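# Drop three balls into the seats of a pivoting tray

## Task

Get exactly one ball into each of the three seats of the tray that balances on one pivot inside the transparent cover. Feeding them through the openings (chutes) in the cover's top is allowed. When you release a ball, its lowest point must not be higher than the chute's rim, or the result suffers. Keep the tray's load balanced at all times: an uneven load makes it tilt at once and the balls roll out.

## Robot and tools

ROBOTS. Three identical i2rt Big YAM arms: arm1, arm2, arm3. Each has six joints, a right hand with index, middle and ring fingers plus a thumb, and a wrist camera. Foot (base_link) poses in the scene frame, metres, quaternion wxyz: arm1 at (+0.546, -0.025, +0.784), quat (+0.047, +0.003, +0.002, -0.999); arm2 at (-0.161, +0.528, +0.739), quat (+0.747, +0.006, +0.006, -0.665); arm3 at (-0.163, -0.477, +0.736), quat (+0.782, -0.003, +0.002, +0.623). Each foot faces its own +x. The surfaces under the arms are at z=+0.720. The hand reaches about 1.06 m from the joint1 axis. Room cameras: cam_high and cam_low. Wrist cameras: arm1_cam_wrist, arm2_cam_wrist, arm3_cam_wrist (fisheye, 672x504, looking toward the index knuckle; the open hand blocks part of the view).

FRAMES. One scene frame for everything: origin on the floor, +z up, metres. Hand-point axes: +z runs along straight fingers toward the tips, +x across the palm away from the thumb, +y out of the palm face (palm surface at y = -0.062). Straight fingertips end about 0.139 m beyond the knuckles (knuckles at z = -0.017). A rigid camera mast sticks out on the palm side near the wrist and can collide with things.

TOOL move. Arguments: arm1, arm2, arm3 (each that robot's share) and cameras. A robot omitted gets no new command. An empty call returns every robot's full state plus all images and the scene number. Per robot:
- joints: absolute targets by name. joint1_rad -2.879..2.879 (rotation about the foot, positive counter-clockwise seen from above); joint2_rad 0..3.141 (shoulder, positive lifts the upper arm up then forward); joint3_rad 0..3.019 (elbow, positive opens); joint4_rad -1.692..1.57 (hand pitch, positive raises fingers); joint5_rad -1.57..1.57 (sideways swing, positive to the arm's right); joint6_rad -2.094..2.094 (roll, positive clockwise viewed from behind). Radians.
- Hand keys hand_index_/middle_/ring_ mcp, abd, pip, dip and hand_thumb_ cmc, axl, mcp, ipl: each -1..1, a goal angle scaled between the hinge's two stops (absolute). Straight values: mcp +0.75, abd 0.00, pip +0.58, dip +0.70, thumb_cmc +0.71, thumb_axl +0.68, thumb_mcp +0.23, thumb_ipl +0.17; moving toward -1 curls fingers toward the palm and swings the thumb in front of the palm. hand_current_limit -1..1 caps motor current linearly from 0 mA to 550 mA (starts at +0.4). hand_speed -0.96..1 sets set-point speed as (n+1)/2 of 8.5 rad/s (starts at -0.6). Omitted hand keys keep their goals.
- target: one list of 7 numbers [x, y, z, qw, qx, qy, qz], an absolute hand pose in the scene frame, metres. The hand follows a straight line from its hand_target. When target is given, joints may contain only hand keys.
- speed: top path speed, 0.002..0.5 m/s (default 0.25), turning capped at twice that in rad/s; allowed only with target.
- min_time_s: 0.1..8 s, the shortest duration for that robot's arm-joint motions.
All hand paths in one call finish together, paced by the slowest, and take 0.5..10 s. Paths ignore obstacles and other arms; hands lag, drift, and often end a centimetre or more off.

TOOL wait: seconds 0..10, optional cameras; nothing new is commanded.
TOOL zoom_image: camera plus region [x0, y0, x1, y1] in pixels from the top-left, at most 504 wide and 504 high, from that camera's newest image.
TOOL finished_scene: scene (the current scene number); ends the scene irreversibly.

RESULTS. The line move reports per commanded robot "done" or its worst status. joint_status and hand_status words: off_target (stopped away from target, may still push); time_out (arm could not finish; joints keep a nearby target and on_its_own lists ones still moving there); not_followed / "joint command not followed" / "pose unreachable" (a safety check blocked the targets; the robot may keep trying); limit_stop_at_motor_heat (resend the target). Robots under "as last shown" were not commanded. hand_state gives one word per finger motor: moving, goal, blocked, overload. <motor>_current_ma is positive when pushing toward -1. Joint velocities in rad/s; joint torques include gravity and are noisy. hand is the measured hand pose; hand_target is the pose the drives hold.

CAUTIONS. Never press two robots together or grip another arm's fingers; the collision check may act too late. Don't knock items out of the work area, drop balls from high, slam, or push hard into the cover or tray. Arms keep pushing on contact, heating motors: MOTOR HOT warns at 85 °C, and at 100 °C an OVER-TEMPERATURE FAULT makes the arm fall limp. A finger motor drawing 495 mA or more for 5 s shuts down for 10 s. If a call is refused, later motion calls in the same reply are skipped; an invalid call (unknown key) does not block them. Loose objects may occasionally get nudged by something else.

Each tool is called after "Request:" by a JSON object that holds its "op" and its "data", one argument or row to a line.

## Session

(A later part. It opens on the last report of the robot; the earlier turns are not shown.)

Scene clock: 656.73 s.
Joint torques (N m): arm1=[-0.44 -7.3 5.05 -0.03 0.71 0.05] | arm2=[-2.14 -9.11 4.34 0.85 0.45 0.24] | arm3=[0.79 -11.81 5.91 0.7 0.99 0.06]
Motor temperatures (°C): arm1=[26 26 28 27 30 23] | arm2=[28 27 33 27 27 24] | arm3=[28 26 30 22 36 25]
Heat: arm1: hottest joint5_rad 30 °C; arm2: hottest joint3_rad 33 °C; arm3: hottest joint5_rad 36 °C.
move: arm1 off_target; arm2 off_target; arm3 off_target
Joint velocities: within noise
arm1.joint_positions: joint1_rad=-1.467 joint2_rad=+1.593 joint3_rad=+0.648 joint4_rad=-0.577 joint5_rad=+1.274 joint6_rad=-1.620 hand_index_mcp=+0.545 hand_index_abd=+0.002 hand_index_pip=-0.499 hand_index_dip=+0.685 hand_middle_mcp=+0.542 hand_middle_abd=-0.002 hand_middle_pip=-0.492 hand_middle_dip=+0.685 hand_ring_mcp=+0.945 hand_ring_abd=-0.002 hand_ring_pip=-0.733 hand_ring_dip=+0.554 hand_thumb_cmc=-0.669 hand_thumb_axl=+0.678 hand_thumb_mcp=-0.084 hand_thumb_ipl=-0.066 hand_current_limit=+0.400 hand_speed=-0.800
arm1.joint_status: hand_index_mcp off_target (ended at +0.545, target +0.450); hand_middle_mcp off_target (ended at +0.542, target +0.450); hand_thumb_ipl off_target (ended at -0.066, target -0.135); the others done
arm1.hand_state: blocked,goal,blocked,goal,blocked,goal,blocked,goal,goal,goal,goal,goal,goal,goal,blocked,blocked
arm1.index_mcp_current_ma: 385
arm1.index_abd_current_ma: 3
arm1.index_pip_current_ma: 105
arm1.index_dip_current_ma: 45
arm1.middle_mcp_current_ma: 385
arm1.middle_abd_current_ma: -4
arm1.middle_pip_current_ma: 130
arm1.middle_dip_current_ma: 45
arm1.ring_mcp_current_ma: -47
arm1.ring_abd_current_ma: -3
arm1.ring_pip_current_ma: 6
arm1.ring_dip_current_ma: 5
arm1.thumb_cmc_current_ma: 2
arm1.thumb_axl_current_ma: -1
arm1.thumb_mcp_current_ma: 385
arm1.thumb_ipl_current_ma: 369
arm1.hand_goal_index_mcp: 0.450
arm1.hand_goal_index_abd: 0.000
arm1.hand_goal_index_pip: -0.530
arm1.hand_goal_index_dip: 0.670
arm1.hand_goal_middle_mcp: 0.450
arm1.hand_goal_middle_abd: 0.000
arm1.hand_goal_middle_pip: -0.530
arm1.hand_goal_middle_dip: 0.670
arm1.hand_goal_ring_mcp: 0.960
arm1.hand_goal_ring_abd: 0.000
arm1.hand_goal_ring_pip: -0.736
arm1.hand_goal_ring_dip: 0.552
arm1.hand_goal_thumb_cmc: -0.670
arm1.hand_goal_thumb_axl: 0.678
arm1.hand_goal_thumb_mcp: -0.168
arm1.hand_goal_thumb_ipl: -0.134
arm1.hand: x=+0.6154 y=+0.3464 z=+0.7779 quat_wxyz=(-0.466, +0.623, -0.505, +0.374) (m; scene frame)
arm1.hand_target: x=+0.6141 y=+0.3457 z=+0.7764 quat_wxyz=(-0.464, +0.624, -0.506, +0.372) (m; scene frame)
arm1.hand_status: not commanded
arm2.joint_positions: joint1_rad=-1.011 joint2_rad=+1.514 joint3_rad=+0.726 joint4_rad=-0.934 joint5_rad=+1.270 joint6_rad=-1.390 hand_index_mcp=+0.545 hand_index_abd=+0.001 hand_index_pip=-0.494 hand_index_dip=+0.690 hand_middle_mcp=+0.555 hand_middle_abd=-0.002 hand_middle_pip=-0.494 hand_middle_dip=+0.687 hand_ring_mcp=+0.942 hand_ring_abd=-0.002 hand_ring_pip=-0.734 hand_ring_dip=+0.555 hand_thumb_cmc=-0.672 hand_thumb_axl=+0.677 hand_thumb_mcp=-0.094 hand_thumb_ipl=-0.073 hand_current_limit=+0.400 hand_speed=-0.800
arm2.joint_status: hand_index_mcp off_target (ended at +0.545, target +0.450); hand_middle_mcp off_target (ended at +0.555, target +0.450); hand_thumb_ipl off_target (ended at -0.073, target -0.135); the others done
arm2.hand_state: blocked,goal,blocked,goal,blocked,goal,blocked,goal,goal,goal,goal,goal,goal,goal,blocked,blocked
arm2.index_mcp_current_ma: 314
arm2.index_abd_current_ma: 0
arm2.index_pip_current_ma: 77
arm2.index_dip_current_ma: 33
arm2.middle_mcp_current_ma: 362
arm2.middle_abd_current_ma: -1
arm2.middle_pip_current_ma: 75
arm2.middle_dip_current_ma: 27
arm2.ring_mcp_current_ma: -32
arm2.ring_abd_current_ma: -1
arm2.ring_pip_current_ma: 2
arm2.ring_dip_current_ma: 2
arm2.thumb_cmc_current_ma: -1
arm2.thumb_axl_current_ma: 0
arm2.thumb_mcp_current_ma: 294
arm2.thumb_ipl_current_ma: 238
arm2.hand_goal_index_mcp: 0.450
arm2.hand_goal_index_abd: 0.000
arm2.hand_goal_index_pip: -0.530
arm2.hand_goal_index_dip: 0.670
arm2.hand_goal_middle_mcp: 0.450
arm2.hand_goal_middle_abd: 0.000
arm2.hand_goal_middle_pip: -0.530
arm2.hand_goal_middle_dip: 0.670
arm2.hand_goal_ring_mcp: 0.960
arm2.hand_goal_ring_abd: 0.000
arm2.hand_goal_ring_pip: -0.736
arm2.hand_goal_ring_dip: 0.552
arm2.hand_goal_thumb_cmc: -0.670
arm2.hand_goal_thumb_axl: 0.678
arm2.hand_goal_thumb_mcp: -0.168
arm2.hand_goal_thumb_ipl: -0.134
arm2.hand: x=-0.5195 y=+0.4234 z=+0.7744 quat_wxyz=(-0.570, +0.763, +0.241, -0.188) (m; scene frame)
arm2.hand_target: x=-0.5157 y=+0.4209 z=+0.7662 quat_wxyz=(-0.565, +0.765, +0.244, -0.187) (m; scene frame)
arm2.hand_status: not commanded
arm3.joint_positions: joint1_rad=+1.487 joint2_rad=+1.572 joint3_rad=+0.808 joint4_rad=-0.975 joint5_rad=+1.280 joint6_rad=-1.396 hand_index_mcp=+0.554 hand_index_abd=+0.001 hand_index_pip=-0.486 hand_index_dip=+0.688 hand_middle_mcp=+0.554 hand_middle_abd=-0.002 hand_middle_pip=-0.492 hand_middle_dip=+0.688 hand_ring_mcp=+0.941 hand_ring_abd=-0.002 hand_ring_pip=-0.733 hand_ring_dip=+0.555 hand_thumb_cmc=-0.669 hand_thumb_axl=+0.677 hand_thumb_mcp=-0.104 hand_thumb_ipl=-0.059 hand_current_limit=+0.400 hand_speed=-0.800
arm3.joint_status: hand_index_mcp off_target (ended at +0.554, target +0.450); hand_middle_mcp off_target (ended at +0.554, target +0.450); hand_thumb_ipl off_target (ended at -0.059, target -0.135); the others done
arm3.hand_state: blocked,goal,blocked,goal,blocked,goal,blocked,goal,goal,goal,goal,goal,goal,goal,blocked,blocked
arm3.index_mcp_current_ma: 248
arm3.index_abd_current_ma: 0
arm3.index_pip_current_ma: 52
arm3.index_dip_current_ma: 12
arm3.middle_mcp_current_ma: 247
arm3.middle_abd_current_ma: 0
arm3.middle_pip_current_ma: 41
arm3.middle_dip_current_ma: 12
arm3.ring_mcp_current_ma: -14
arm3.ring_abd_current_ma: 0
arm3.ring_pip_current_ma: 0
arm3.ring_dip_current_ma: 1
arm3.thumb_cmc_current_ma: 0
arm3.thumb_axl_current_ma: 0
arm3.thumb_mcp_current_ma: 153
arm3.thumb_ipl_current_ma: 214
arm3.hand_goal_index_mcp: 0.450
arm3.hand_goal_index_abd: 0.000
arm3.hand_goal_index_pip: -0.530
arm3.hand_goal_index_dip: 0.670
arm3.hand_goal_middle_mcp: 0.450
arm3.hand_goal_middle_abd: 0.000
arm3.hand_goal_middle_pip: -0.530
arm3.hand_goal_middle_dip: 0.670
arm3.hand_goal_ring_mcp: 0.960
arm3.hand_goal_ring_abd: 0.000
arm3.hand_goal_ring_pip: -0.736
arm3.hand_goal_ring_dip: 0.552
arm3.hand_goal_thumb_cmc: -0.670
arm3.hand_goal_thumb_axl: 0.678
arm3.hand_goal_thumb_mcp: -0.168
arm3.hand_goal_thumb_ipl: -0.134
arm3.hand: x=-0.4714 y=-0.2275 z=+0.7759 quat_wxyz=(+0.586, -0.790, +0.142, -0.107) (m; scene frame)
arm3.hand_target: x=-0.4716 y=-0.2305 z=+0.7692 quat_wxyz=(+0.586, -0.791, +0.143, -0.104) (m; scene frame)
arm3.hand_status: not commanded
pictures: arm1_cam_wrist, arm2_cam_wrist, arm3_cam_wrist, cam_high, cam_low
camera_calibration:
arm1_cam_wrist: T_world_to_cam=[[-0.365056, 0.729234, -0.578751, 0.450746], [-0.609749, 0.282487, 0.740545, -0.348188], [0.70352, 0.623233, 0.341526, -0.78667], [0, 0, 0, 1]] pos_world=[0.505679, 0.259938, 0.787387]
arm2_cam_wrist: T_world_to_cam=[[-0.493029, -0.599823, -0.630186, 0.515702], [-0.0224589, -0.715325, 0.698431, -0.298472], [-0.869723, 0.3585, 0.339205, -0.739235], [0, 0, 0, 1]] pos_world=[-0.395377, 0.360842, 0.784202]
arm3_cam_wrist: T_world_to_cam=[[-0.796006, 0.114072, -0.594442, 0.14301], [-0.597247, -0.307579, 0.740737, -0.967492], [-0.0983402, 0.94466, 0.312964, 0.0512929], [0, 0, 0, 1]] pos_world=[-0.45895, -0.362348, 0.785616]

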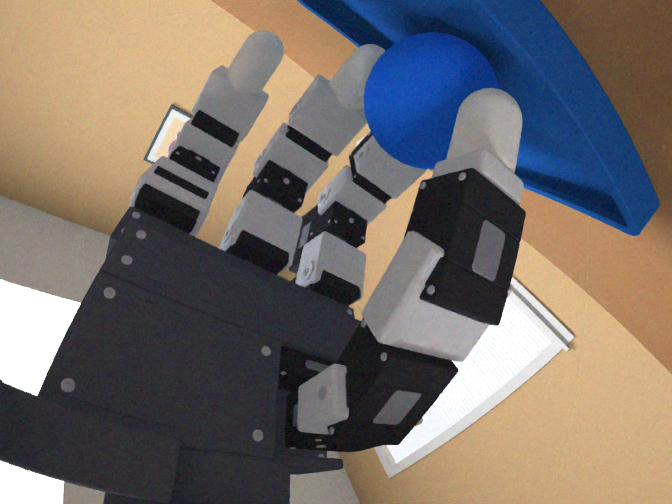

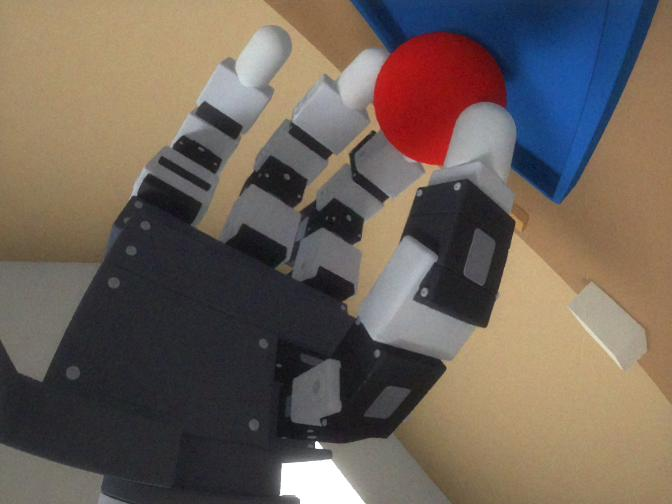

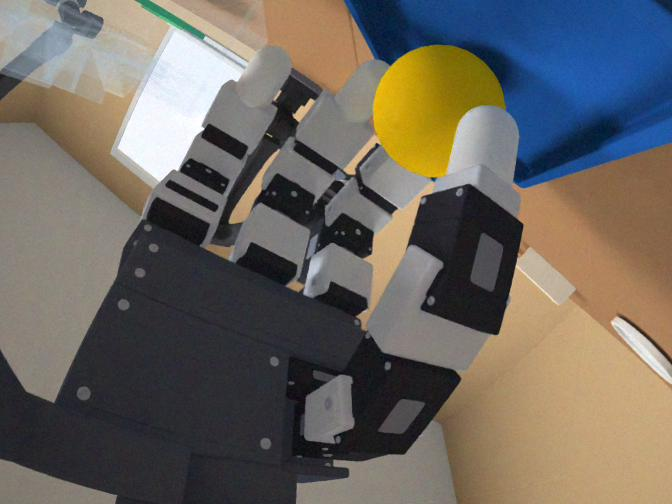

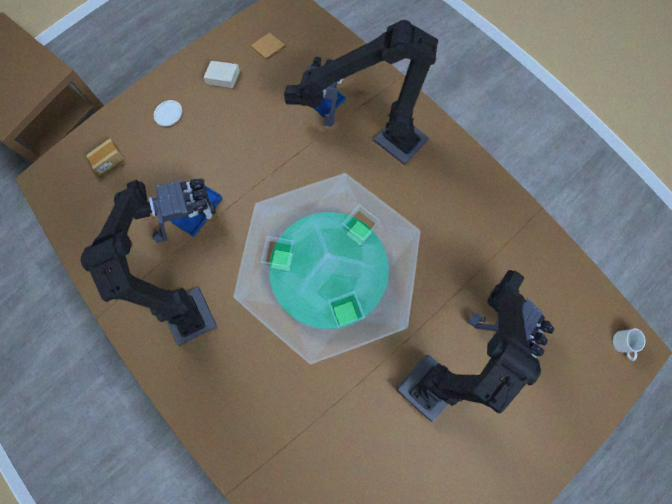

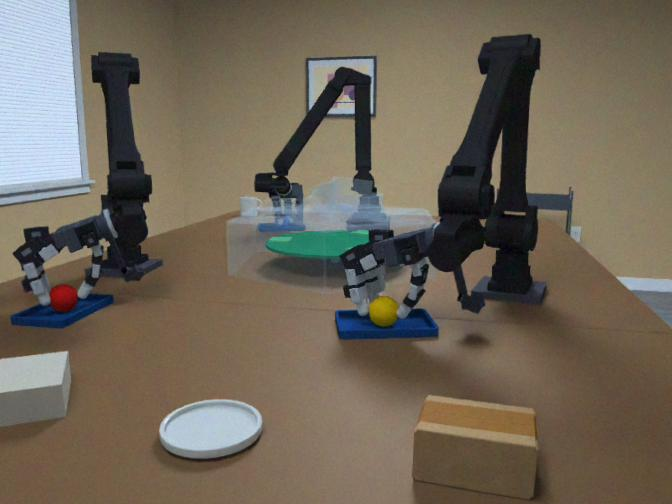

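Request:
{"op": "move", "data": {
  "arm1": {"target": [0.613, 0.346, 0.87, 0.46552, -0.6291, 0.50041, -0.37029], "speed": 0.08},
  "arm2": {"target": [-0.516, 0.419, 0.86, -0.56442, 0.76276, 0.25373, -0.18776], "speed": 0.08},
  "arm3": {"target": [-0.472, -0.230, 0.86, 0.58562, -0.7914, 0.14097, -0.10431], "speed": 0.08},
  "cameras": ["all"]
}}

Scene clock: 672.20 s.
Joint torques (N m): arm1=[-0.5 -6.95 10.28 -0.31 0.85 -0.22] | arm2=[-2.37 -9.76 9.54 -0.01 0.77 0.02] | arm3=[0.67 -11.63 12.08 -0.54 0.98 -0.08]
Motor temperatures (°C): arm1=[26 26 28 27 29 23] | arm2=[28 27 33 27 26 24] | arm3=[28 26 30 22 35 25]
Heat: arm1: hottest joint5_rad 29 °C; arm2: hottest joint3_rad 33 °C; arm3: hottest joint5_rad 35 °C.
move: arm1 off_target; arm2 off_target; arm3 off_target
Joint velocities: within noise
arm1.joint_positions: joint1_rad=-1.453 joint2_rad=+1.376 joint3_rad=+0.693 joint4_rad=-0.845 joint5_rad=+1.270 joint6_rad=-1.660 hand_index_mcp=+0.517 hand_index_abd=+0.002 hand_index_pip=-0.497 hand_index_dip=+0.687 hand_middle_mcp=+0.512 hand_middle_abd=-0.002 hand_middle_pip=-0.490 hand_middle_dip=+0.687 hand_ring_mcp=+0.945 hand_ring_abd=-0.002 hand_ring_pip=-0.733 hand_ring_dip=+0.554 hand_thumb_cmc=-0.664 hand_thumb_axl=+0.680 hand_thumb_mcp=-0.057 hand_thumb_ipl=-0.066 hand_current_limit=+0.400 hand_speed=-0.800
arm1.joint_status: not commanded
arm1.hand_state: blocked,goal,blocked,goal,blocked,goal,blocked,goal,goal,goal,goal,goal,goal,goal,blocked,blocked
arm1.index_mcp_current_ma: 274
arm1.index_abd_current_ma: 4
arm1.index_pip_current_ma: 111
arm1.index_dip_current_ma: 51
arm1.middle_mcp_current_ma: 249
arm1.middle_abd_current_ma: -4
arm1.middle_pip_current_ma: 139
arm1.middle_dip_current_ma: 51
arm1.ring_mcp_current_ma: -46
arm1.ring_abd_current_ma: -3
arm1.ring_pip_current_ma: 6
arm1.ring_dip_current_ma: 5
arm1.thumb_cmc_current_ma: 15
arm1.thumb_axl_current_ma: 6
arm1.thumb_mcp_current_ma: 385
arm1.thumb_ipl_current_ma: 369
arm1.hand_goal_index_mcp: 0.450
arm1.hand_goal_index_abd: 0.000
arm1.hand_goal_index_pip: -0.530
arm1.hand_goal_index_dip: 0.670
arm1.hand_goal_middle_mcp: 0.450
arm1.hand_goal_middle_abd: 0.000
arm1.hand_goal_middle_pip: -0.530
arm1.hand_goal_middle_dip: 0.670
arm1.hand_goal_ring_mcp: 0.960
arm1.hand_goal_ring_abd: 0.000
arm1.hand_goal_ring_pip: -0.736
arm1.hand_goal_ring_dip: 0.552
arm1.hand_goal_thumb_cmc: -0.670
arm1.hand_goal_thumb_axl: 0.678
arm1.hand_goal_thumb_mcp: -0.168
arm1.hand_goal_thumb_ipl: -0.134
arm1.on_its_own: hand_index_mcp moved -0.028 toward your old target +0.450; hand_middle_mcp moved -0.031 toward your old target +0.450
arm1.hand: x=+0.6124 y=+0.3317 z=+0.8520 quat_wxyz=(-0.458, +0.639, -0.487, +0.381) (m; scene frame)
arm1.hand_target: x=+0.6079 y=+0.3466 z=+0.8689 quat_wxyz=(-0.466, +0.636, -0.492, +0.370) (m; scene frame)
arm1.hand_status: off_target (0.023 m and 2.4 deg from the pose sent, 0.092 m and 0.9 deg at the start)
arm2.joint_positions: joint1_rad=-0.994 joint2_rad=+1.343 joint3_rad=+0.775 joint4_rad=-1.149 joint5_rad=+1.262 joint6_rad=-1.446 hand_index_mcp=+0.532 hand_index_abd=+0.002 hand_index_pip=-0.494 hand_index_dip=+0.691 hand_middle_mcp=+0.531 hand_middle_abd=-0.003 hand_middle_pip=-0.488 hand_middle_dip=+0.692 hand_ring_mcp=+0.942 hand_ring_abd=-0.002 hand_ring_pip=-0.734 hand_ring_dip=+0.555 hand_thumb_cmc=-0.664 hand_thumb_axl=+0.680 hand_thumb_mcp=-0.082 hand_thumb_ipl=-0.073 hand_current_limit=+0.400 hand_speed=-0.800
arm2.joint_status: not commanded
arm2.hand_state: blocked,goal,blocked,blocked,blocked,goal,blocked,blocked,goal,goal,goal,goal,goal,goal,blocked,blocked
arm2.index_mcp_current_ma: 260
arm2.index_abd_current_ma: 1
arm2.index_pip_current_ma: 77
arm2.index_dip_current_ma: 35
arm2.middle_mcp_current_ma: 254
arm2.middle_abd_current_ma: -2
arm2.middle_pip_current_ma: 93
arm2.middle_dip_current_ma: 38
arm2.ring_mcp_current_ma: -32
arm2.ring_abd_current_ma: -1
arm2.ring_pip_current_ma: 2
arm2.ring_dip_current_ma: 2
arm2.thumb_cmc_current_ma: 6
arm2.thumb_axl_current_ma: 2
arm2.thumb_mcp_current_ma: 364
arm2.thumb_ipl_current_ma: 238
arm2.hand_goal_index_mcp: 0.450
arm2.hand_goal_index_abd: 0.000
arm2.hand_goal_index_pip: -0.530
arm2.hand_goal_index_dip: 0.670
arm2.hand_goal_middle_mcp: 0.450
arm2.hand_goal_middle_abd: 0.000
arm2.hand_goal_middle_pip: -0.530
arm2.hand_goal_middle_dip: 0.670
arm2.hand_goal_ring_mcp: 0.960
arm2.hand_goal_ring_abd: 0.000
arm2.hand_goal_ring_pip: -0.736
arm2.hand_goal_ring_dip: 0.552
arm2.hand_goal_thumb_cmc: -0.670
arm2.hand_goal_thumb_axl: 0.678
arm2.hand_goal_thumb_mcp: -0.168
arm2.hand_goal_thumb_ipl: -0.134
arm2.on_its_own: hand_middle_mcp moved -0.024 toward your old target +0.450
arm2.hand: x=-0.5036 y=+0.4258 z=+0.8397 quat_wxyz=(-0.570, +0.756, +0.268, -0.177) (m; scene frame)
arm2.hand_target: x=-0.5163 y=+0.4122 z=+0.8590 quat_wxyz=(-0.562, +0.761, +0.260, -0.194) (m; scene frame)
arm2.hand_status: off_target (0.025 m and 2.3 deg from the pose sent, 0.086 m and 1.6 deg at the start)
arm3.joint_positions: joint1_rad=+1.487 joint2_rad=+1.424 joint3_rad=+0.857 joint4_rad=-1.197 joint5_rad=+1.279 joint6_rad=-1.399 hand_index_mcp=+0.544 hand_index_abd=+0.002 hand_index_pip=-0.485 hand_index_dip=+0.690 hand_middle_mcp=+0.539 hand_middle_abd=-0.002 hand_middle_pip=-0.489 hand_middle_dip=+0.691 hand_ring_mcp=+0.941 hand_ring_abd=-0.002 hand_ring_pip=-0.733 hand_ring_dip=+0.555 hand_thumb_cmc=-0.665 hand_thumb_axl=+0.680 hand_thumb_mcp=-0.095 hand_thumb_ipl=-0.059 hand_current_limit=+0.400 hand_speed=-0.800
arm3.joint_status: not commanded
arm3.hand_state: blocked,goal,blocked,goal,blocked,goal,blocked,blocked,goal,goal,goal,goal,goal,goal,blocked,blocked
arm3.index_mcp_current_ma: 207
arm3.index_abd_current_ma: 0
arm3.index_pip_current_ma: 55
arm3.index_dip_current_ma: 13
arm3.middle_mcp_current_ma: 190
arm3.middle_abd_current_ma: 0
arm3.middle_pip_current_ma: 45
arm3.middle_dip_current_ma: 15
arm3.ring_mcp_current_ma: -14
arm3.ring_abd_current_ma: 0
arm3.ring_pip_current_ma: 0
arm3.ring_dip_current_ma: 1
arm3.thumb_cmc_current_ma: 1
arm3.thumb_axl_current_ma: 0
arm3.thumb_mcp_current_ma: 190
arm3.thumb_ipl_current_ma: 214
arm3.hand_goal_index_mcp: 0.450
arm3.hand_goal_index_abd: 0.000
arm3.hand_goal_index_pip: -0.530
arm3.hand_goal_index_dip: 0.670
arm3.hand_goal_middle_mcp: 0.450
arm3.hand_goal_middle_abd: 0.000
arm3.hand_goal_middle_pip: -0.530
arm3.hand_goal_middle_dip: 0.670
arm3.hand_goal_ring_mcp: 0.960
arm3.hand_goal_ring_abd: 0.000
arm3.hand_goal_ring_pip: -0.736
arm3.hand_goal_ring_dip: 0.552
arm3.hand_goal_thumb_cmc: -0.670
arm3.hand_goal_thumb_axl: 0.678
arm3.hand_goal_thumb_mcp: -0.168
arm3.hand_goal_thumb_ipl: -0.134
arm3.hand: x=-0.4566 y=-0.2320 z=+0.8410 quat_wxyz=(+0.584, -0.792, +0.134, -0.118) (m; scene frame)
arm3.hand_target: x=-0.4750 y=-0.2293 z=+0.8593 quat_wxyz=(+0.586, -0.792, +0.144, -0.099) (m; scene frame)
arm3.hand_status: off_target (0.025 m and 1.8 deg from the pose sent, 0.084 m and 0.4 deg at the start)
pictures: arm1_cam_wrist, arm2_cam_wrist, arm3_cam_wrist, cam_high, cam_low
camera_calibration:
arm1_cam_wrist: T_world_to_cam=[[-0.379874, 0.692404, -0.61341, 0.553961], [-0.621176, 0.300427, 0.723798, -0.385435], [0.685446, 0.655988, 0.31598, -0.778801], [0, 0, 0, 1]] pos_world=[0.504838, 0.243115, 0.864868]
arm2_cam_wrist: T_world_to_cam=[[-0.444528, -0.599603, -0.665486, 0.620005], [-0.0307107, -0.732286, 0.680304, -0.323573], [-0.895239, 0.322852, 0.307107, -0.719172], [0, 0, 0, 1]] pos_world=[-0.378159, 0.366995, 0.853595]
arm3_cam_wrist: T_world_to_cam=[[-0.780528, 0.107468, -0.615814, 0.217595], [-0.615905, -0.300742, 0.728159, -1.00464], [-0.106947, 0.947631, 0.300928, 0.0434992], [0, 0, 0, 1]] pos_world=[-0.44427, -0.366742, 0.852444]

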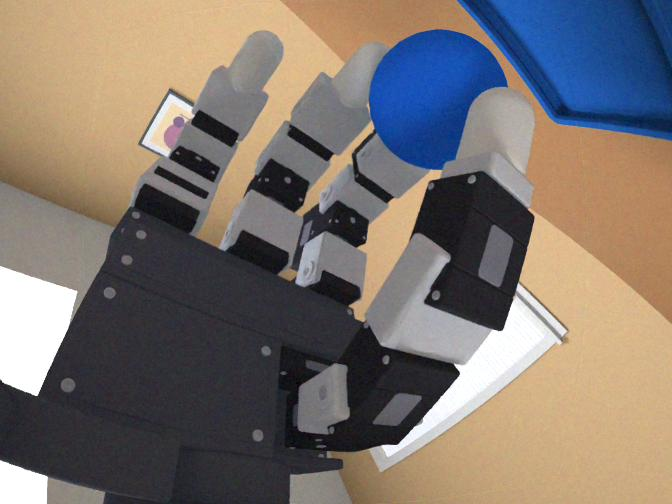

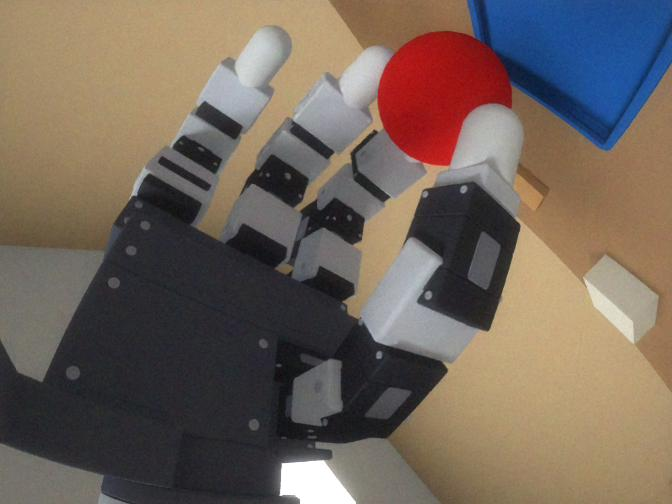

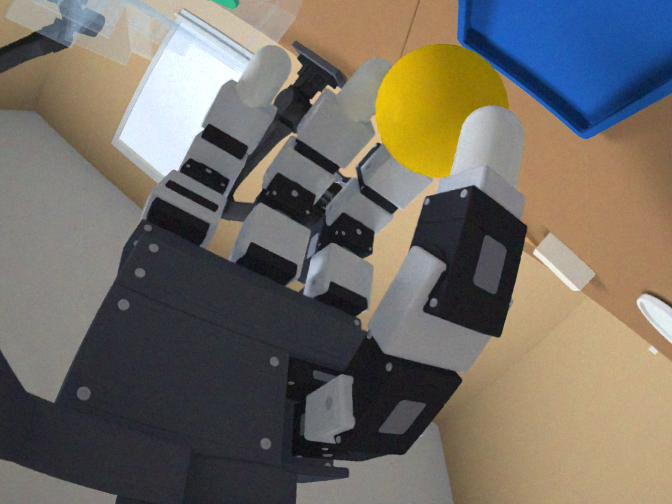

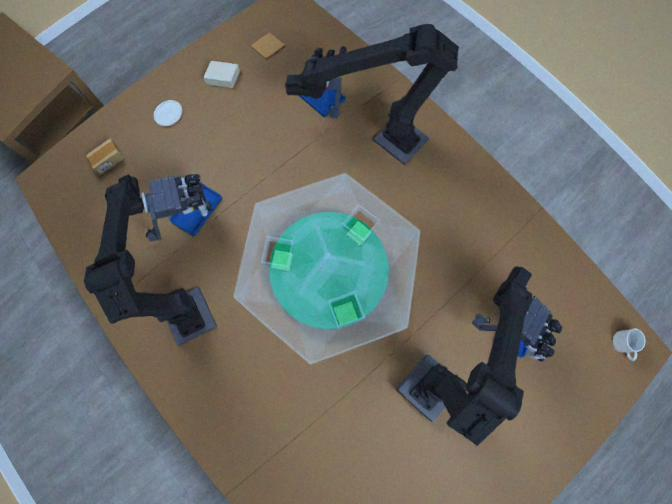

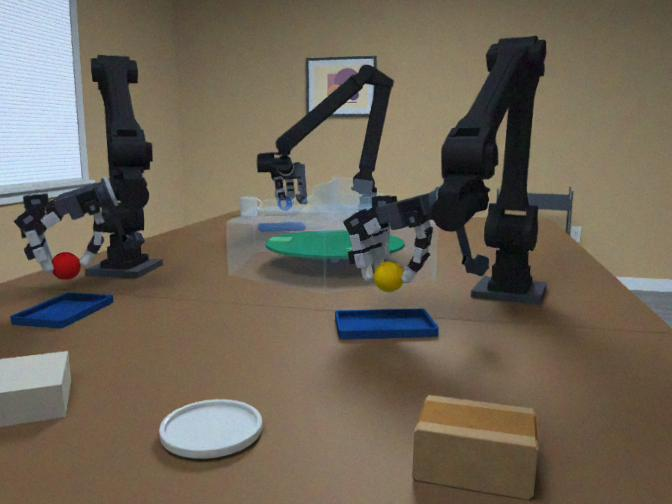

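Request:
{"op": "move", "data": {
  "arm1": {"target": [0.603, 0.350, 1.05, 0.46552, -0.6291, 0.50041, -0.37029], "speed": 0.15},
  "arm2": {"target": [-0.522, 0.419, 1.05, -0.56442, 0.76276, 0.25373, -0.18776], "speed": 0.15},
  "arm3": {"target": [-0.465, -0.225, 1.05, 0.58562, -0.7914, 0.14097, -0.10431], "speed": 0.15},
  "cameras": ["cam_low", "cam_high"]
}}

Scene clock: 686.63 s.
Joint torques (N m): arm1=[0.32 -6.77 12.57 -0.32 0.88 0.1] | arm2=[-3.43 -9.11 11.21 0.03 0.83 0.11] | arm3=[-0.62 -11.22 14.12 -0.42 1.14 -0.27]
Motor temperatures (°C): arm1=[26 26 30 27 29 23] | arm2=[28 27 36 27 27 24] | arm3=[28 26 31 22 34 25]
Heat: arm1: hottest joint3_rad 30 °C; arm2: hottest joint3_rad 36 °C; arm3: hottest joint5_rad 34 °C.
move: arm1 off_target; arm2 off_target; arm3 off_target
Joint velocities: within noise
arm1.joint_positions: joint1_rad=-1.451 joint2_rad=+1.220 joint3_rad=+1.062 joint4_rad=-1.448 joint5_rad=+1.270 joint6_rad=-1.602 hand_index_mcp=+0.517 hand_index_abd=+0.002 hand_index_pip=-0.497 hand_index_dip=+0.687 hand_middle_mcp=+0.512 hand_middle_abd=-0.002 hand_middle_pip=-0.490 hand_middle_dip=+0.687 hand_ring_mcp=+0.945 hand_ring_abd=-0.002 hand_ring_pip=-0.733 hand_ring_dip=+0.554 hand_thumb_cmc=-0.664 hand_thumb_axl=+0.680 hand_thumb_mcp=-0.057 hand_thumb_ipl=-0.066 hand_current_limit=+0.400 hand_speed=-0.800
arm1.joint_status: not commanded
arm1.hand_state: blocked,goal,blocked,goal,blocked,goal,blocked,goal,goal,goal,goal,goal,goal,goal,blocked,blocked
arm1.index_mcp_current_ma: 273
arm1.index_abd_current_ma: 5
arm1.index_pip_current_ma: 111
arm1.index_dip_current_ma: 51
arm1.middle_mcp_current_ma: 248
arm1.middle_abd_current_ma: -4
arm1.middle_pip_current_ma: 139
arm1.middle_dip_current_ma: 51
arm1.ring_mcp_current_ma: -46
arm1.ring_abd_current_ma: -3
arm1.ring_pip_current_ma: 6
arm1.ring_dip_current_ma: 5
arm1.thumb_cmc_current_ma: 16
arm1.thumb_axl_current_ma: 6
arm1.thumb_mcp_current_ma: 385
arm1.thumb_ipl_current_ma: 369
arm1.hand_goal_index_mcp: 0.450
arm1.hand_goal_index_abd: 0.000
arm1.hand_goal_index_pip: -0.530
arm1.hand_goal_index_dip: 0.670
arm1.hand_goal_middle_mcp: 0.450
arm1.hand_goal_middle_abd: 0.000
arm1.hand_goal_middle_pip: -0.530
arm1.hand_goal_middle_dip: 0.670
arm1.hand_goal_ring_mcp: 0.960
arm1.hand_goal_ring_abd: 0.000
arm1.hand_goal_ring_pip: -0.736
arm1.hand_goal_ring_dip: 0.552
arm1.hand_goal_thumb_cmc: -0.670
arm1.hand_goal_thumb_axl: 0.678
arm1.hand_goal_thumb_mcp: -0.168
arm1.hand_goal_thumb_ipl: -0.134
arm1.hand: x=+0.6090 y=+0.3413 z=+1.0272 quat_wxyz=(-0.449, +0.639, -0.487, +0.391) (m; scene frame)
arm1.hand_target: x=+0.6025 y=+0.3520 z=+1.0494 quat_wxyz=(-0.466, +0.629, -0.500, +0.370) (m; scene frame)
arm1.hand_status: off_target (0.025 m and 3.5 deg from the pose sent, 0.199 m and 2.4 deg at the start)
arm2.joint_positions: joint1_rad=-1.014 joint2_rad=+1.215 joint3_rad=+1.177 joint4_rad=-1.652 joint5_rad=+1.262 joint6_rad=-1.506 hand_index_mcp=+0.532 hand_index_abd=+0.002 hand_index_pip=-0.494 hand_index_dip=+0.691 hand_middle_mcp=+0.530 hand_middle_abd=-0.003 hand_middle_pip=-0.488 hand_middle_dip=+0.692 hand_ring_mcp=+0.942 hand_ring_abd=-0.002 hand_ring_pip=-0.734 hand_ring_dip=+0.555 hand_thumb_cmc=-0.663 hand_thumb_axl=+0.680 hand_thumb_mcp=-0.082 hand_thumb_ipl=-0.073 hand_current_limit=+0.400 hand_speed=-0.800
arm2.joint_status: not commanded
arm2.hand_state: blocked,goal,blocked,blocked,blocked,goal,blocked,blocked,goal,goal,goal,goal,goal,goal,blocked,blocked
arm2.index_mcp_current_ma: 260
arm2.index_abd_current_ma: 1
arm2.index_pip_current_ma: 77
arm2.index_dip_current_ma: 36
arm2.middle_mcp_current_ma: 251
arm2.middle_abd_current_ma: -2
arm2.middle_pip_current_ma: 93
arm2.middle_dip_current_ma: 39
arm2.ring_mcp_current_ma: -32
arm2.ring_abd_current_ma: -1
arm2.ring_pip_current_ma: 2
arm2.ring_dip_current_ma: 2
arm2.thumb_cmc_current_ma: 8
arm2.thumb_axl_current_ma: 2
arm2.thumb_mcp_current_ma: 365
arm2.thumb_ipl_current_ma: 238
arm2.hand_goal_index_mcp: 0.450
arm2.hand_goal_index_abd: 0.000
arm2.hand_goal_index_pip: -0.530
arm2.hand_goal_index_dip: 0.670
arm2.hand_goal_middle_mcp: 0.450
arm2.hand_goal_middle_abd: 0.000
arm2.hand_goal_middle_pip: -0.530
arm2.hand_goal_middle_dip: 0.670
arm2.hand_goal_ring_mcp: 0.960
arm2.hand_goal_ring_abd: 0.000
arm2.hand_goal_ring_pip: -0.736
arm2.hand_goal_ring_dip: 0.552
arm2.hand_goal_thumb_cmc: -0.670
arm2.hand_goal_thumb_axl: 0.678
arm2.hand_goal_thumb_mcp: -0.168
arm2.hand_goal_thumb_ipl: -0.134
arm2.hand: x=-0.5140 y=+0.4221 z=+1.0242 quat_wxyz=(-0.573, +0.754, +0.276, -0.165) (m; scene frame)
arm2.hand_target: x=-0.5211 y=+0.4192 z=+1.0483 quat_wxyz=(-0.566, +0.761, +0.259, -0.183) (m; scene frame)
arm2.hand_status: off_target (0.027 m and 3.9 deg from the pose sent, 0.211 m and 2.3 deg at the start)
arm3.joint_positions: joint1_rad=+1.487 joint2_rad=+1.272 joint3_rad=+1.230 joint4_rad=-1.671 joint5_rad=+1.279 joint6_rad=-1.447 hand_index_mcp=+0.543 hand_index_abd=+0.002 hand_index_pip=-0.484 hand_index_dip=+0.690 hand_middle_mcp=+0.538 hand_middle_abd=-0.002 hand_middle_pip=-0.489 hand_middle_dip=+0.691 hand_ring_mcp=+0.941 hand_ring_abd=-0.002 hand_ring_pip=-0.733 hand_ring_dip=+0.555 hand_thumb_cmc=-0.664 hand_thumb_axl=+0.680 hand_thumb_mcp=-0.095 hand_thumb_ipl=-0.059 hand_current_limit=+0.400 hand_speed=-0.800
arm3.joint_status: not commanded
arm3.hand_state: blocked,goal,blocked,goal,blocked,goal,blocked,blocked,goal,goal,goal,goal,goal,goal,blocked,blocked
arm3.index_mcp_current_ma: 205
arm3.index_abd_current_ma: 0
arm3.index_pip_current_ma: 56
arm3.index_dip_current_ma: 14
arm3.middle_mcp_current_ma: 186
arm3.middle_abd_current_ma: 0
arm3.middle_pip_current_ma: 45
arm3.middle_dip_current_ma: 15
arm3.ring_mcp_current_ma: -14
arm3.ring_abd_current_ma: 0
arm3.ring_pip_current_ma: 0
arm3.ring_dip_current_ma: 1
arm3.thumb_cmc_current_ma: 2
arm3.thumb_axl_current_ma: 1
arm3.thumb_mcp_current_ma: 192
arm3.thumb_ipl_current_ma: 214
arm3.hand_goal_index_mcp: 0.450
arm3.hand_goal_index_abd: 0.000
arm3.hand_goal_index_pip: -0.530
arm3.hand_goal_index_dip: 0.670
arm3.hand_goal_middle_mcp: 0.450
arm3.hand_goal_middle_abd: 0.000
arm3.hand_goal_middle_pip: -0.530
arm3.hand_goal_middle_dip: 0.670
arm3.hand_goal_ring_mcp: 0.960
arm3.hand_goal_ring_abd: 0.000
arm3.hand_goal_ring_pip: -0.736
arm3.hand_goal_ring_dip: 0.552
arm3.hand_goal_thumb_cmc: -0.670
arm3.hand_goal_thumb_axl: 0.678
arm3.hand_goal_thumb_mcp: -0.168
arm3.hand_goal_thumb_ipl: -0.134
arm3.hand: x=-0.4636 y=-0.2289 z=+1.0265 quat_wxyz=(+0.585, -0.793, +0.130, -0.112) (m; scene frame)
arm3.hand_target: x=-0.4673 y=-0.2242 z=+1.0494 quat_wxyz=(+0.586, -0.792, +0.140, -0.102) (m; scene frame)
arm3.hand_status: off_target (0.024 m and 1.5 deg from the pose sent, 0.209 m and 1.8 deg at the start; a joint's target at an end of its range on 23 of 63 steps)
pictures: cam_high, cam_low

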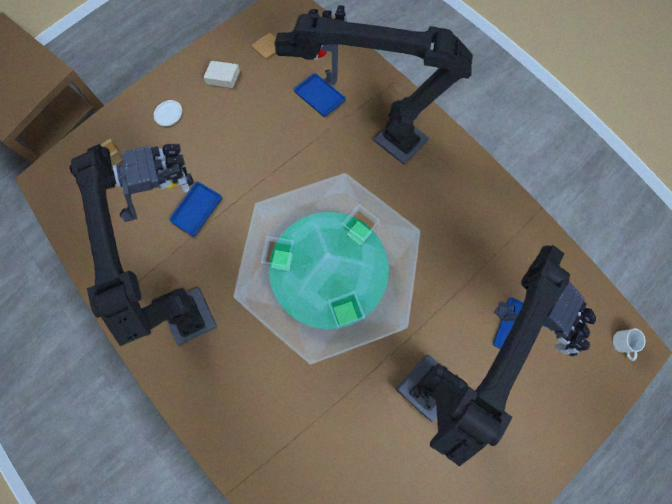

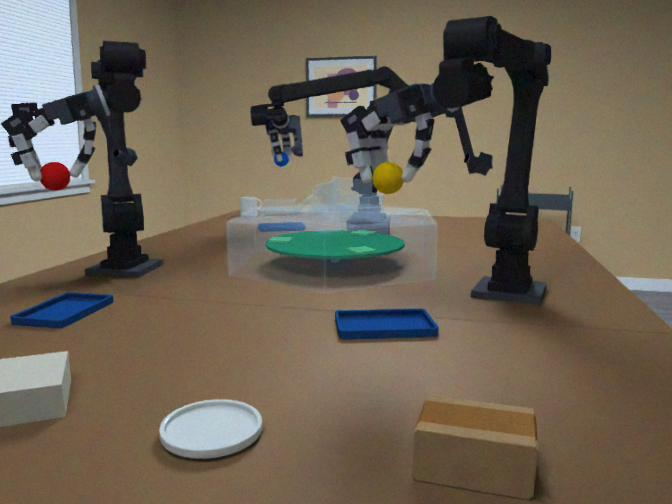

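Request:
{"op": "move", "data": {
  "arm1": {"joints": {"joint1_rad": 0.386, "joint3_rad": 1.18, "joint4_rad": -1.5}, "min_time_s": 4},
  "arm2": {"joints": {"joint1_rad": 0.659, "joint3_rad": 1.27}, "min_time_s": 6},
  "arm3": {"joints": {"joint1_rad": 0.373, "joint3_rad": 1.33}, "min_time_s": 4},
  "cameras": ["all"]
}}

Scene clock: 711.23 s.
Joint torques (N m): arm1=[-0.62 -6.83 13.09 -0.42 0.92 0.1] | arm2=[-2.67 -9.29 11.99 0.08 0.83 0.14] | arm3=[-0.38 -11.4 14.97 -0.32 1.14 -0.28]
Motor temperatures (°C): arm1=[26 26 33 27 29 23] | arm2=[28 27 41 27 27 24] | arm3=[28 26 38 22 35 25]
Heat: arm1: hottest joint3_rad 33 °C; arm2: hottest joint3_rad 41 °C; arm3: hottest joint3_rad 38 °C.
move: arm1 done; arm2 done; arm3 done
Joint velocities: within noise
arm1.joint_positions: joint1_rad=+0.385 joint2_rad=+1.220 joint3_rad=+1.125 joint4_rad=-1.486 joint5_rad=+1.268 joint6_rad=-1.600 hand_index_mcp=+0.515 hand_index_abd=+0.002 hand_index_pip=-0.497 hand_index_dip=+0.687 hand_middle_mcp=+0.510 hand_middle_abd=-0.002 hand_middle_pip=-0.490 hand_middle_dip=+0.687 hand_ring_mcp=+0.946 hand_ring_abd=-0.002 hand_ring_pip=-0.733 hand_ring_dip=+0.554 hand_thumb_cmc=-0.664 hand_thumb_axl=+0.680 hand_thumb_mcp=-0.056 hand_thumb_ipl=-0.066 hand_current_limit=+0.400 hand_speed=-0.800
arm1.joint_status: all done
arm1.hand_state: blocked,goal,blocked,goal,blocked,goal,blocked,goal,goal,goal,goal,goal,goal,goal,blocked,blocked
arm1.index_mcp_current_ma: 266
arm1.index_abd_current_ma: 5
arm1.index_pip_current_ma: 112
arm1.index_dip_current_ma: 51
arm1.middle_mcp_current_ma: 242
arm1.middle_abd_current_ma: -4
arm1.middle_pip_current_ma: 139
arm1.middle_dip_current_ma: 51
arm1.ring_mcp_current_ma: -45
arm1.ring_abd_current_ma: -3
arm1.ring_pip_current_ma: 6
arm1.ring_dip_current_ma: 5
arm1.thumb_cmc_current_ma: 16
arm1.thumb_axl_current_ma: 6
arm1.thumb_mcp_current_ma: 385
arm1.thumb_ipl_current_ma: 369
arm1.hand_goal_index_mcp: 0.450
arm1.hand_goal_index_abd: 0.000
arm1.hand_goal_index_pip: -0.530
arm1.hand_goal_index_dip: 0.670
arm1.hand_goal_middle_mcp: 0.450
arm1.hand_goal_middle_abd: 0.000
arm1.hand_goal_middle_pip: -0.530
arm1.hand_goal_middle_dip: 0.670
arm1.hand_goal_ring_mcp: 0.960
arm1.hand_goal_ring_abd: 0.000
arm1.hand_goal_ring_pip: -0.736
arm1.hand_goal_ring_dip: 0.552
arm1.hand_goal_thumb_cmc: -0.670
arm1.hand_goal_thumb_axl: 0.678
arm1.hand_goal_thumb_mcp: -0.168
arm1.hand_goal_thumb_ipl: -0.134
arm1.hand: x=+0.1659 y=-0.0646 z=+1.0475 quat_wxyz=(-0.579, +0.778, +0.207, -0.126) (m; scene frame)
arm1.hand_target: x=+0.1571 y=-0.0697 z=+1.0721 quat_wxyz=(-0.573, +0.784, +0.187, -0.150) (m; scene frame)
arm1.hand_status: not commanded
arm2.joint_positions: joint1_rad=+0.642 joint2_rad=+1.215 joint3_rad=+1.204 joint4_rad=-1.653 joint5_rad=+1.262 joint6_rad=-1.506 hand_index_mcp=+0.531 hand_index_abd=+0.002 hand_index_pip=-0.493 hand_index_dip=+0.691 hand_middle_mcp=+0.528 hand_middle_abd=-0.003 hand_middle_pip=-0.488 hand_middle_dip=+0.692 hand_ring_mcp=+0.942 hand_ring_abd=-0.002 hand_ring_pip=-0.734 hand_ring_dip=+0.555 hand_thumb_cmc=-0.663 hand_thumb_axl=+0.680 hand_thumb_mcp=-0.080 hand_thumb_ipl=-0.073 hand_current_limit=+0.400 hand_speed=-0.800
arm2.joint_status: all done
arm2.hand_state: blocked,goal,blocked,blocked,blocked,goal,blocked,blocked,goal,goal,goal,goal,goal,goal,blocked,blocked
arm2.index_mcp_current_ma: 254
arm2.index_abd_current_ma: 1
arm2.index_pip_current_ma: 79
arm2.index_dip_current_ma: 36
arm2.middle_mcp_current_ma: 242
arm2.middle_abd_current_ma: -2
arm2.middle_pip_current_ma: 95
arm2.middle_dip_current_ma: 39
arm2.ring_mcp_current_ma: -32
arm2.ring_abd_current_ma: -1
arm2.ring_pip_current_ma: 2
arm2.ring_dip_current_ma: 2
arm2.thumb_cmc_current_ma: 8
arm2.thumb_axl_current_ma: 2
arm2.thumb_mcp_current_ma: 371
arm2.thumb_ipl_current_ma: 238
arm2.hand_goal_index_mcp: 0.450
arm2.hand_goal_index_abd: 0.000
arm2.hand_goal_index_pip: -0.530
arm2.hand_goal_index_dip: 0.670
arm2.hand_goal_middle_mcp: 0.450
arm2.hand_goal_middle_abd: 0.000
arm2.hand_goal_middle_pip: -0.530
arm2.hand_goal_middle_dip: 0.670
arm2.hand_goal_ring_mcp: 0.960
arm2.hand_goal_ring_abd: 0.000
arm2.hand_goal_ring_pip: -0.736
arm2.hand_goal_ring_dip: 0.552
arm2.hand_goal_thumb_cmc: -0.670
arm2.hand_goal_thumb_axl: 0.678
arm2.hand_goal_thumb_mcp: -0.168
arm2.hand_goal_thumb_ipl: -0.134
arm2.hand: x=-0.0270 y=+0.1759 z=+1.0307 quat_wxyz=(-0.253, +0.316, +0.746, -0.529) (m; scene frame)
arm2.hand_target: x=-0.0196 y=+0.1689 z=+1.0591 quat_wxyz=(-0.229, +0.333, +0.740, -0.538) (m; scene frame)
arm2.hand_status: not commanded
arm3.joint_positions: joint1_rad=+0.381 joint2_rad=+1.273 joint3_rad=+1.264 joint4_rad=-1.687 joint5_rad=+1.279 joint6_rad=-1.447 hand_index_mcp=+0.541 hand_index_abd=+0.002 hand_index_pip=-0.484 hand_index_dip=+0.690 hand_middle_mcp=+0.536 hand_middle_abd=-0.002 hand_middle_pip=-0.489 hand_middle_dip=+0.691 hand_ring_mcp=+0.941 hand_ring_abd=-0.002 hand_ring_pip=-0.733 hand_ring_dip=+0.555 hand_thumb_cmc=-0.664 hand_thumb_axl=+0.680 hand_thumb_mcp=-0.093 hand_thumb_ipl=-0.059 hand_current_limit=+0.400 hand_speed=-0.800
arm3.joint_status: all done
arm3.hand_state: blocked,goal,blocked,goal,blocked,goal,blocked,blocked,goal,goal,goal,goal,goal,goal,blocked,blocked
arm3.index_mcp_current_ma: 199
arm3.index_abd_current_ma: 0
arm3.index_pip_current_ma: 56
arm3.index_dip_current_ma: 14
arm3.middle_mcp_current_ma: 180
arm3.middle_abd_current_ma: 0
arm3.middle_pip_current_ma: 46
arm3.middle_dip_current_ma: 15
arm3.ring_mcp_current_ma: -14
arm3.ring_abd_current_ma: 0
arm3.ring_pip_current_ma: 0
arm3.ring_dip_current_ma: 1
arm3.thumb_cmc_current_ma: 2
arm3.thumb_axl_current_ma: 1
arm3.thumb_mcp_current_ma: 198
arm3.thumb_ipl_current_ma: 214
arm3.hand_goal_index_mcp: 0.450
arm3.hand_goal_index_abd: 0.000
arm3.hand_goal_index_pip: -0.530
arm3.hand_goal_index_dip: 0.670
arm3.hand_goal_middle_mcp: 0.450
arm3.hand_goal_middle_abd: 0.000
arm3.hand_goal_middle_pip: -0.530
arm3.hand_goal_middle_dip: 0.670
arm3.hand_goal_ring_mcp: 0.960
arm3.hand_goal_ring_abd: 0.000
arm3.hand_goal_ring_pip: -0.736
arm3.hand_goal_ring_dip: 0.552
arm3.hand_goal_thumb_cmc: -0.670
arm3.hand_goal_thumb_axl: 0.678
arm3.hand_goal_thumb_mcp: -0.168
arm3.hand_goal_thumb_ipl: -0.134
arm3.hand: x=-0.0787 y=-0.0917 z=+1.0377 quat_wxyz=(+0.443, -0.603, +0.529, -0.400) (m; scene frame)
arm3.hand_target: x=-0.0778 y=-0.0846 z=+1.0647 quat_wxyz=(+0.453, -0.596, +0.538, -0.388) (m; scene frame)
arm3.hand_status: not commanded
pictures: arm1_cam_wrist, arm2_cam_wrist, arm3_cam_wrist, cam_high, cam_low
camera_calibration:
arm1_cam_wrist: T_world_to_cam=[[-0.573503, -0.541366, -0.614831, 0.732645], [-0.142602, -0.673091, 0.725681, -0.829506], [-0.806697, 0.503856, 0.30882, -0.0294067], [0, 0, 0, 1]] pos_world=[0.278163, -0.146887, 1.06149]
arm2_cam_wrist: T_world_to_cam=[[0.645373, -0.378039, -0.663762, 0.797871], [0.721258, 0.0154172, 0.692495, -0.745801], [-0.251557, -0.925661, 0.282614, -0.0081762], [0, 0, 0, 1]] pos_world=[0.0209339, 0.305556, 1.04837]
arm3_cam_wrist: T_world_to_cam=[[-0.263683, 0.752743, -0.6032, 0.705365], [-0.550661, 0.395959, 0.734839, -0.810835], [0.791987, 0.525923, 0.310099, -0.0857284], [0, 0, 0, 1]] pos_world=[-0.192607, -0.164814, 1.04789]

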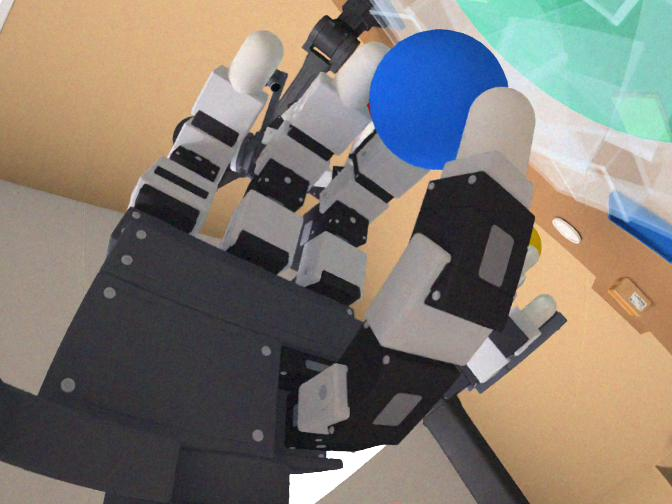

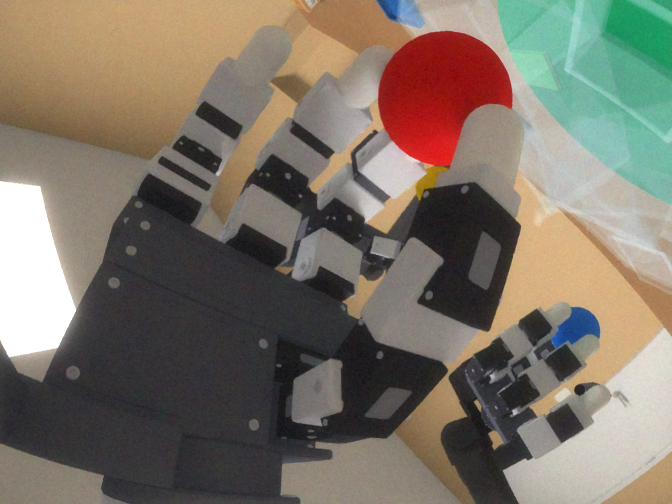

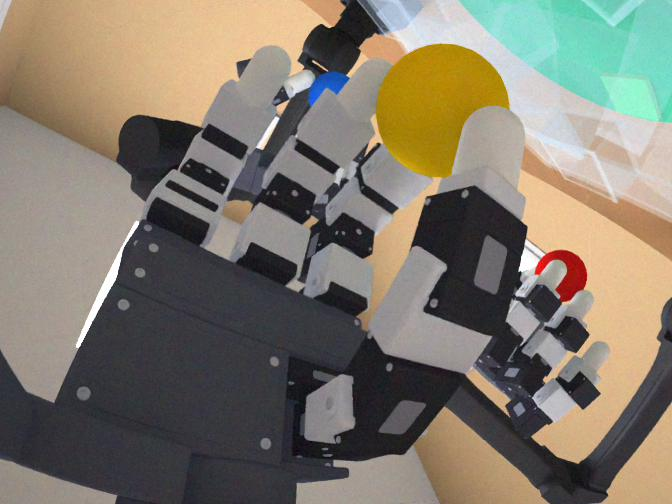

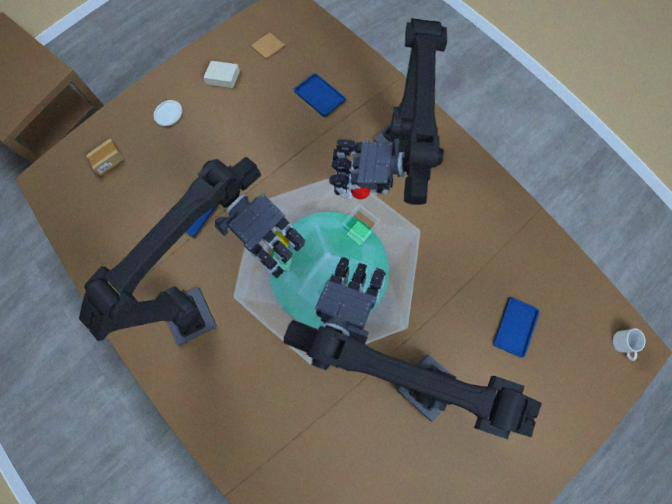

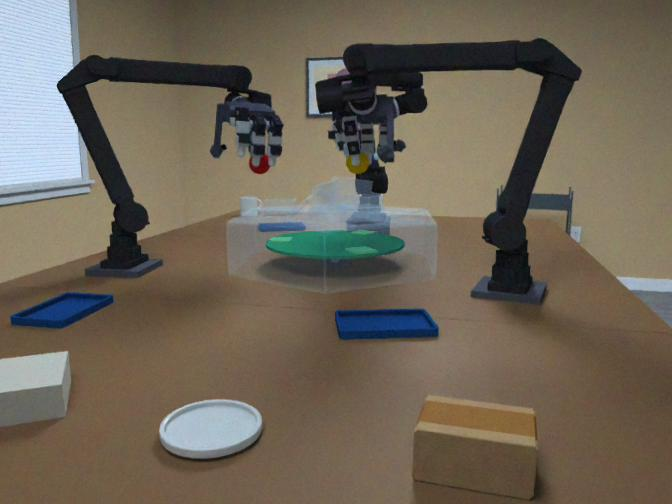

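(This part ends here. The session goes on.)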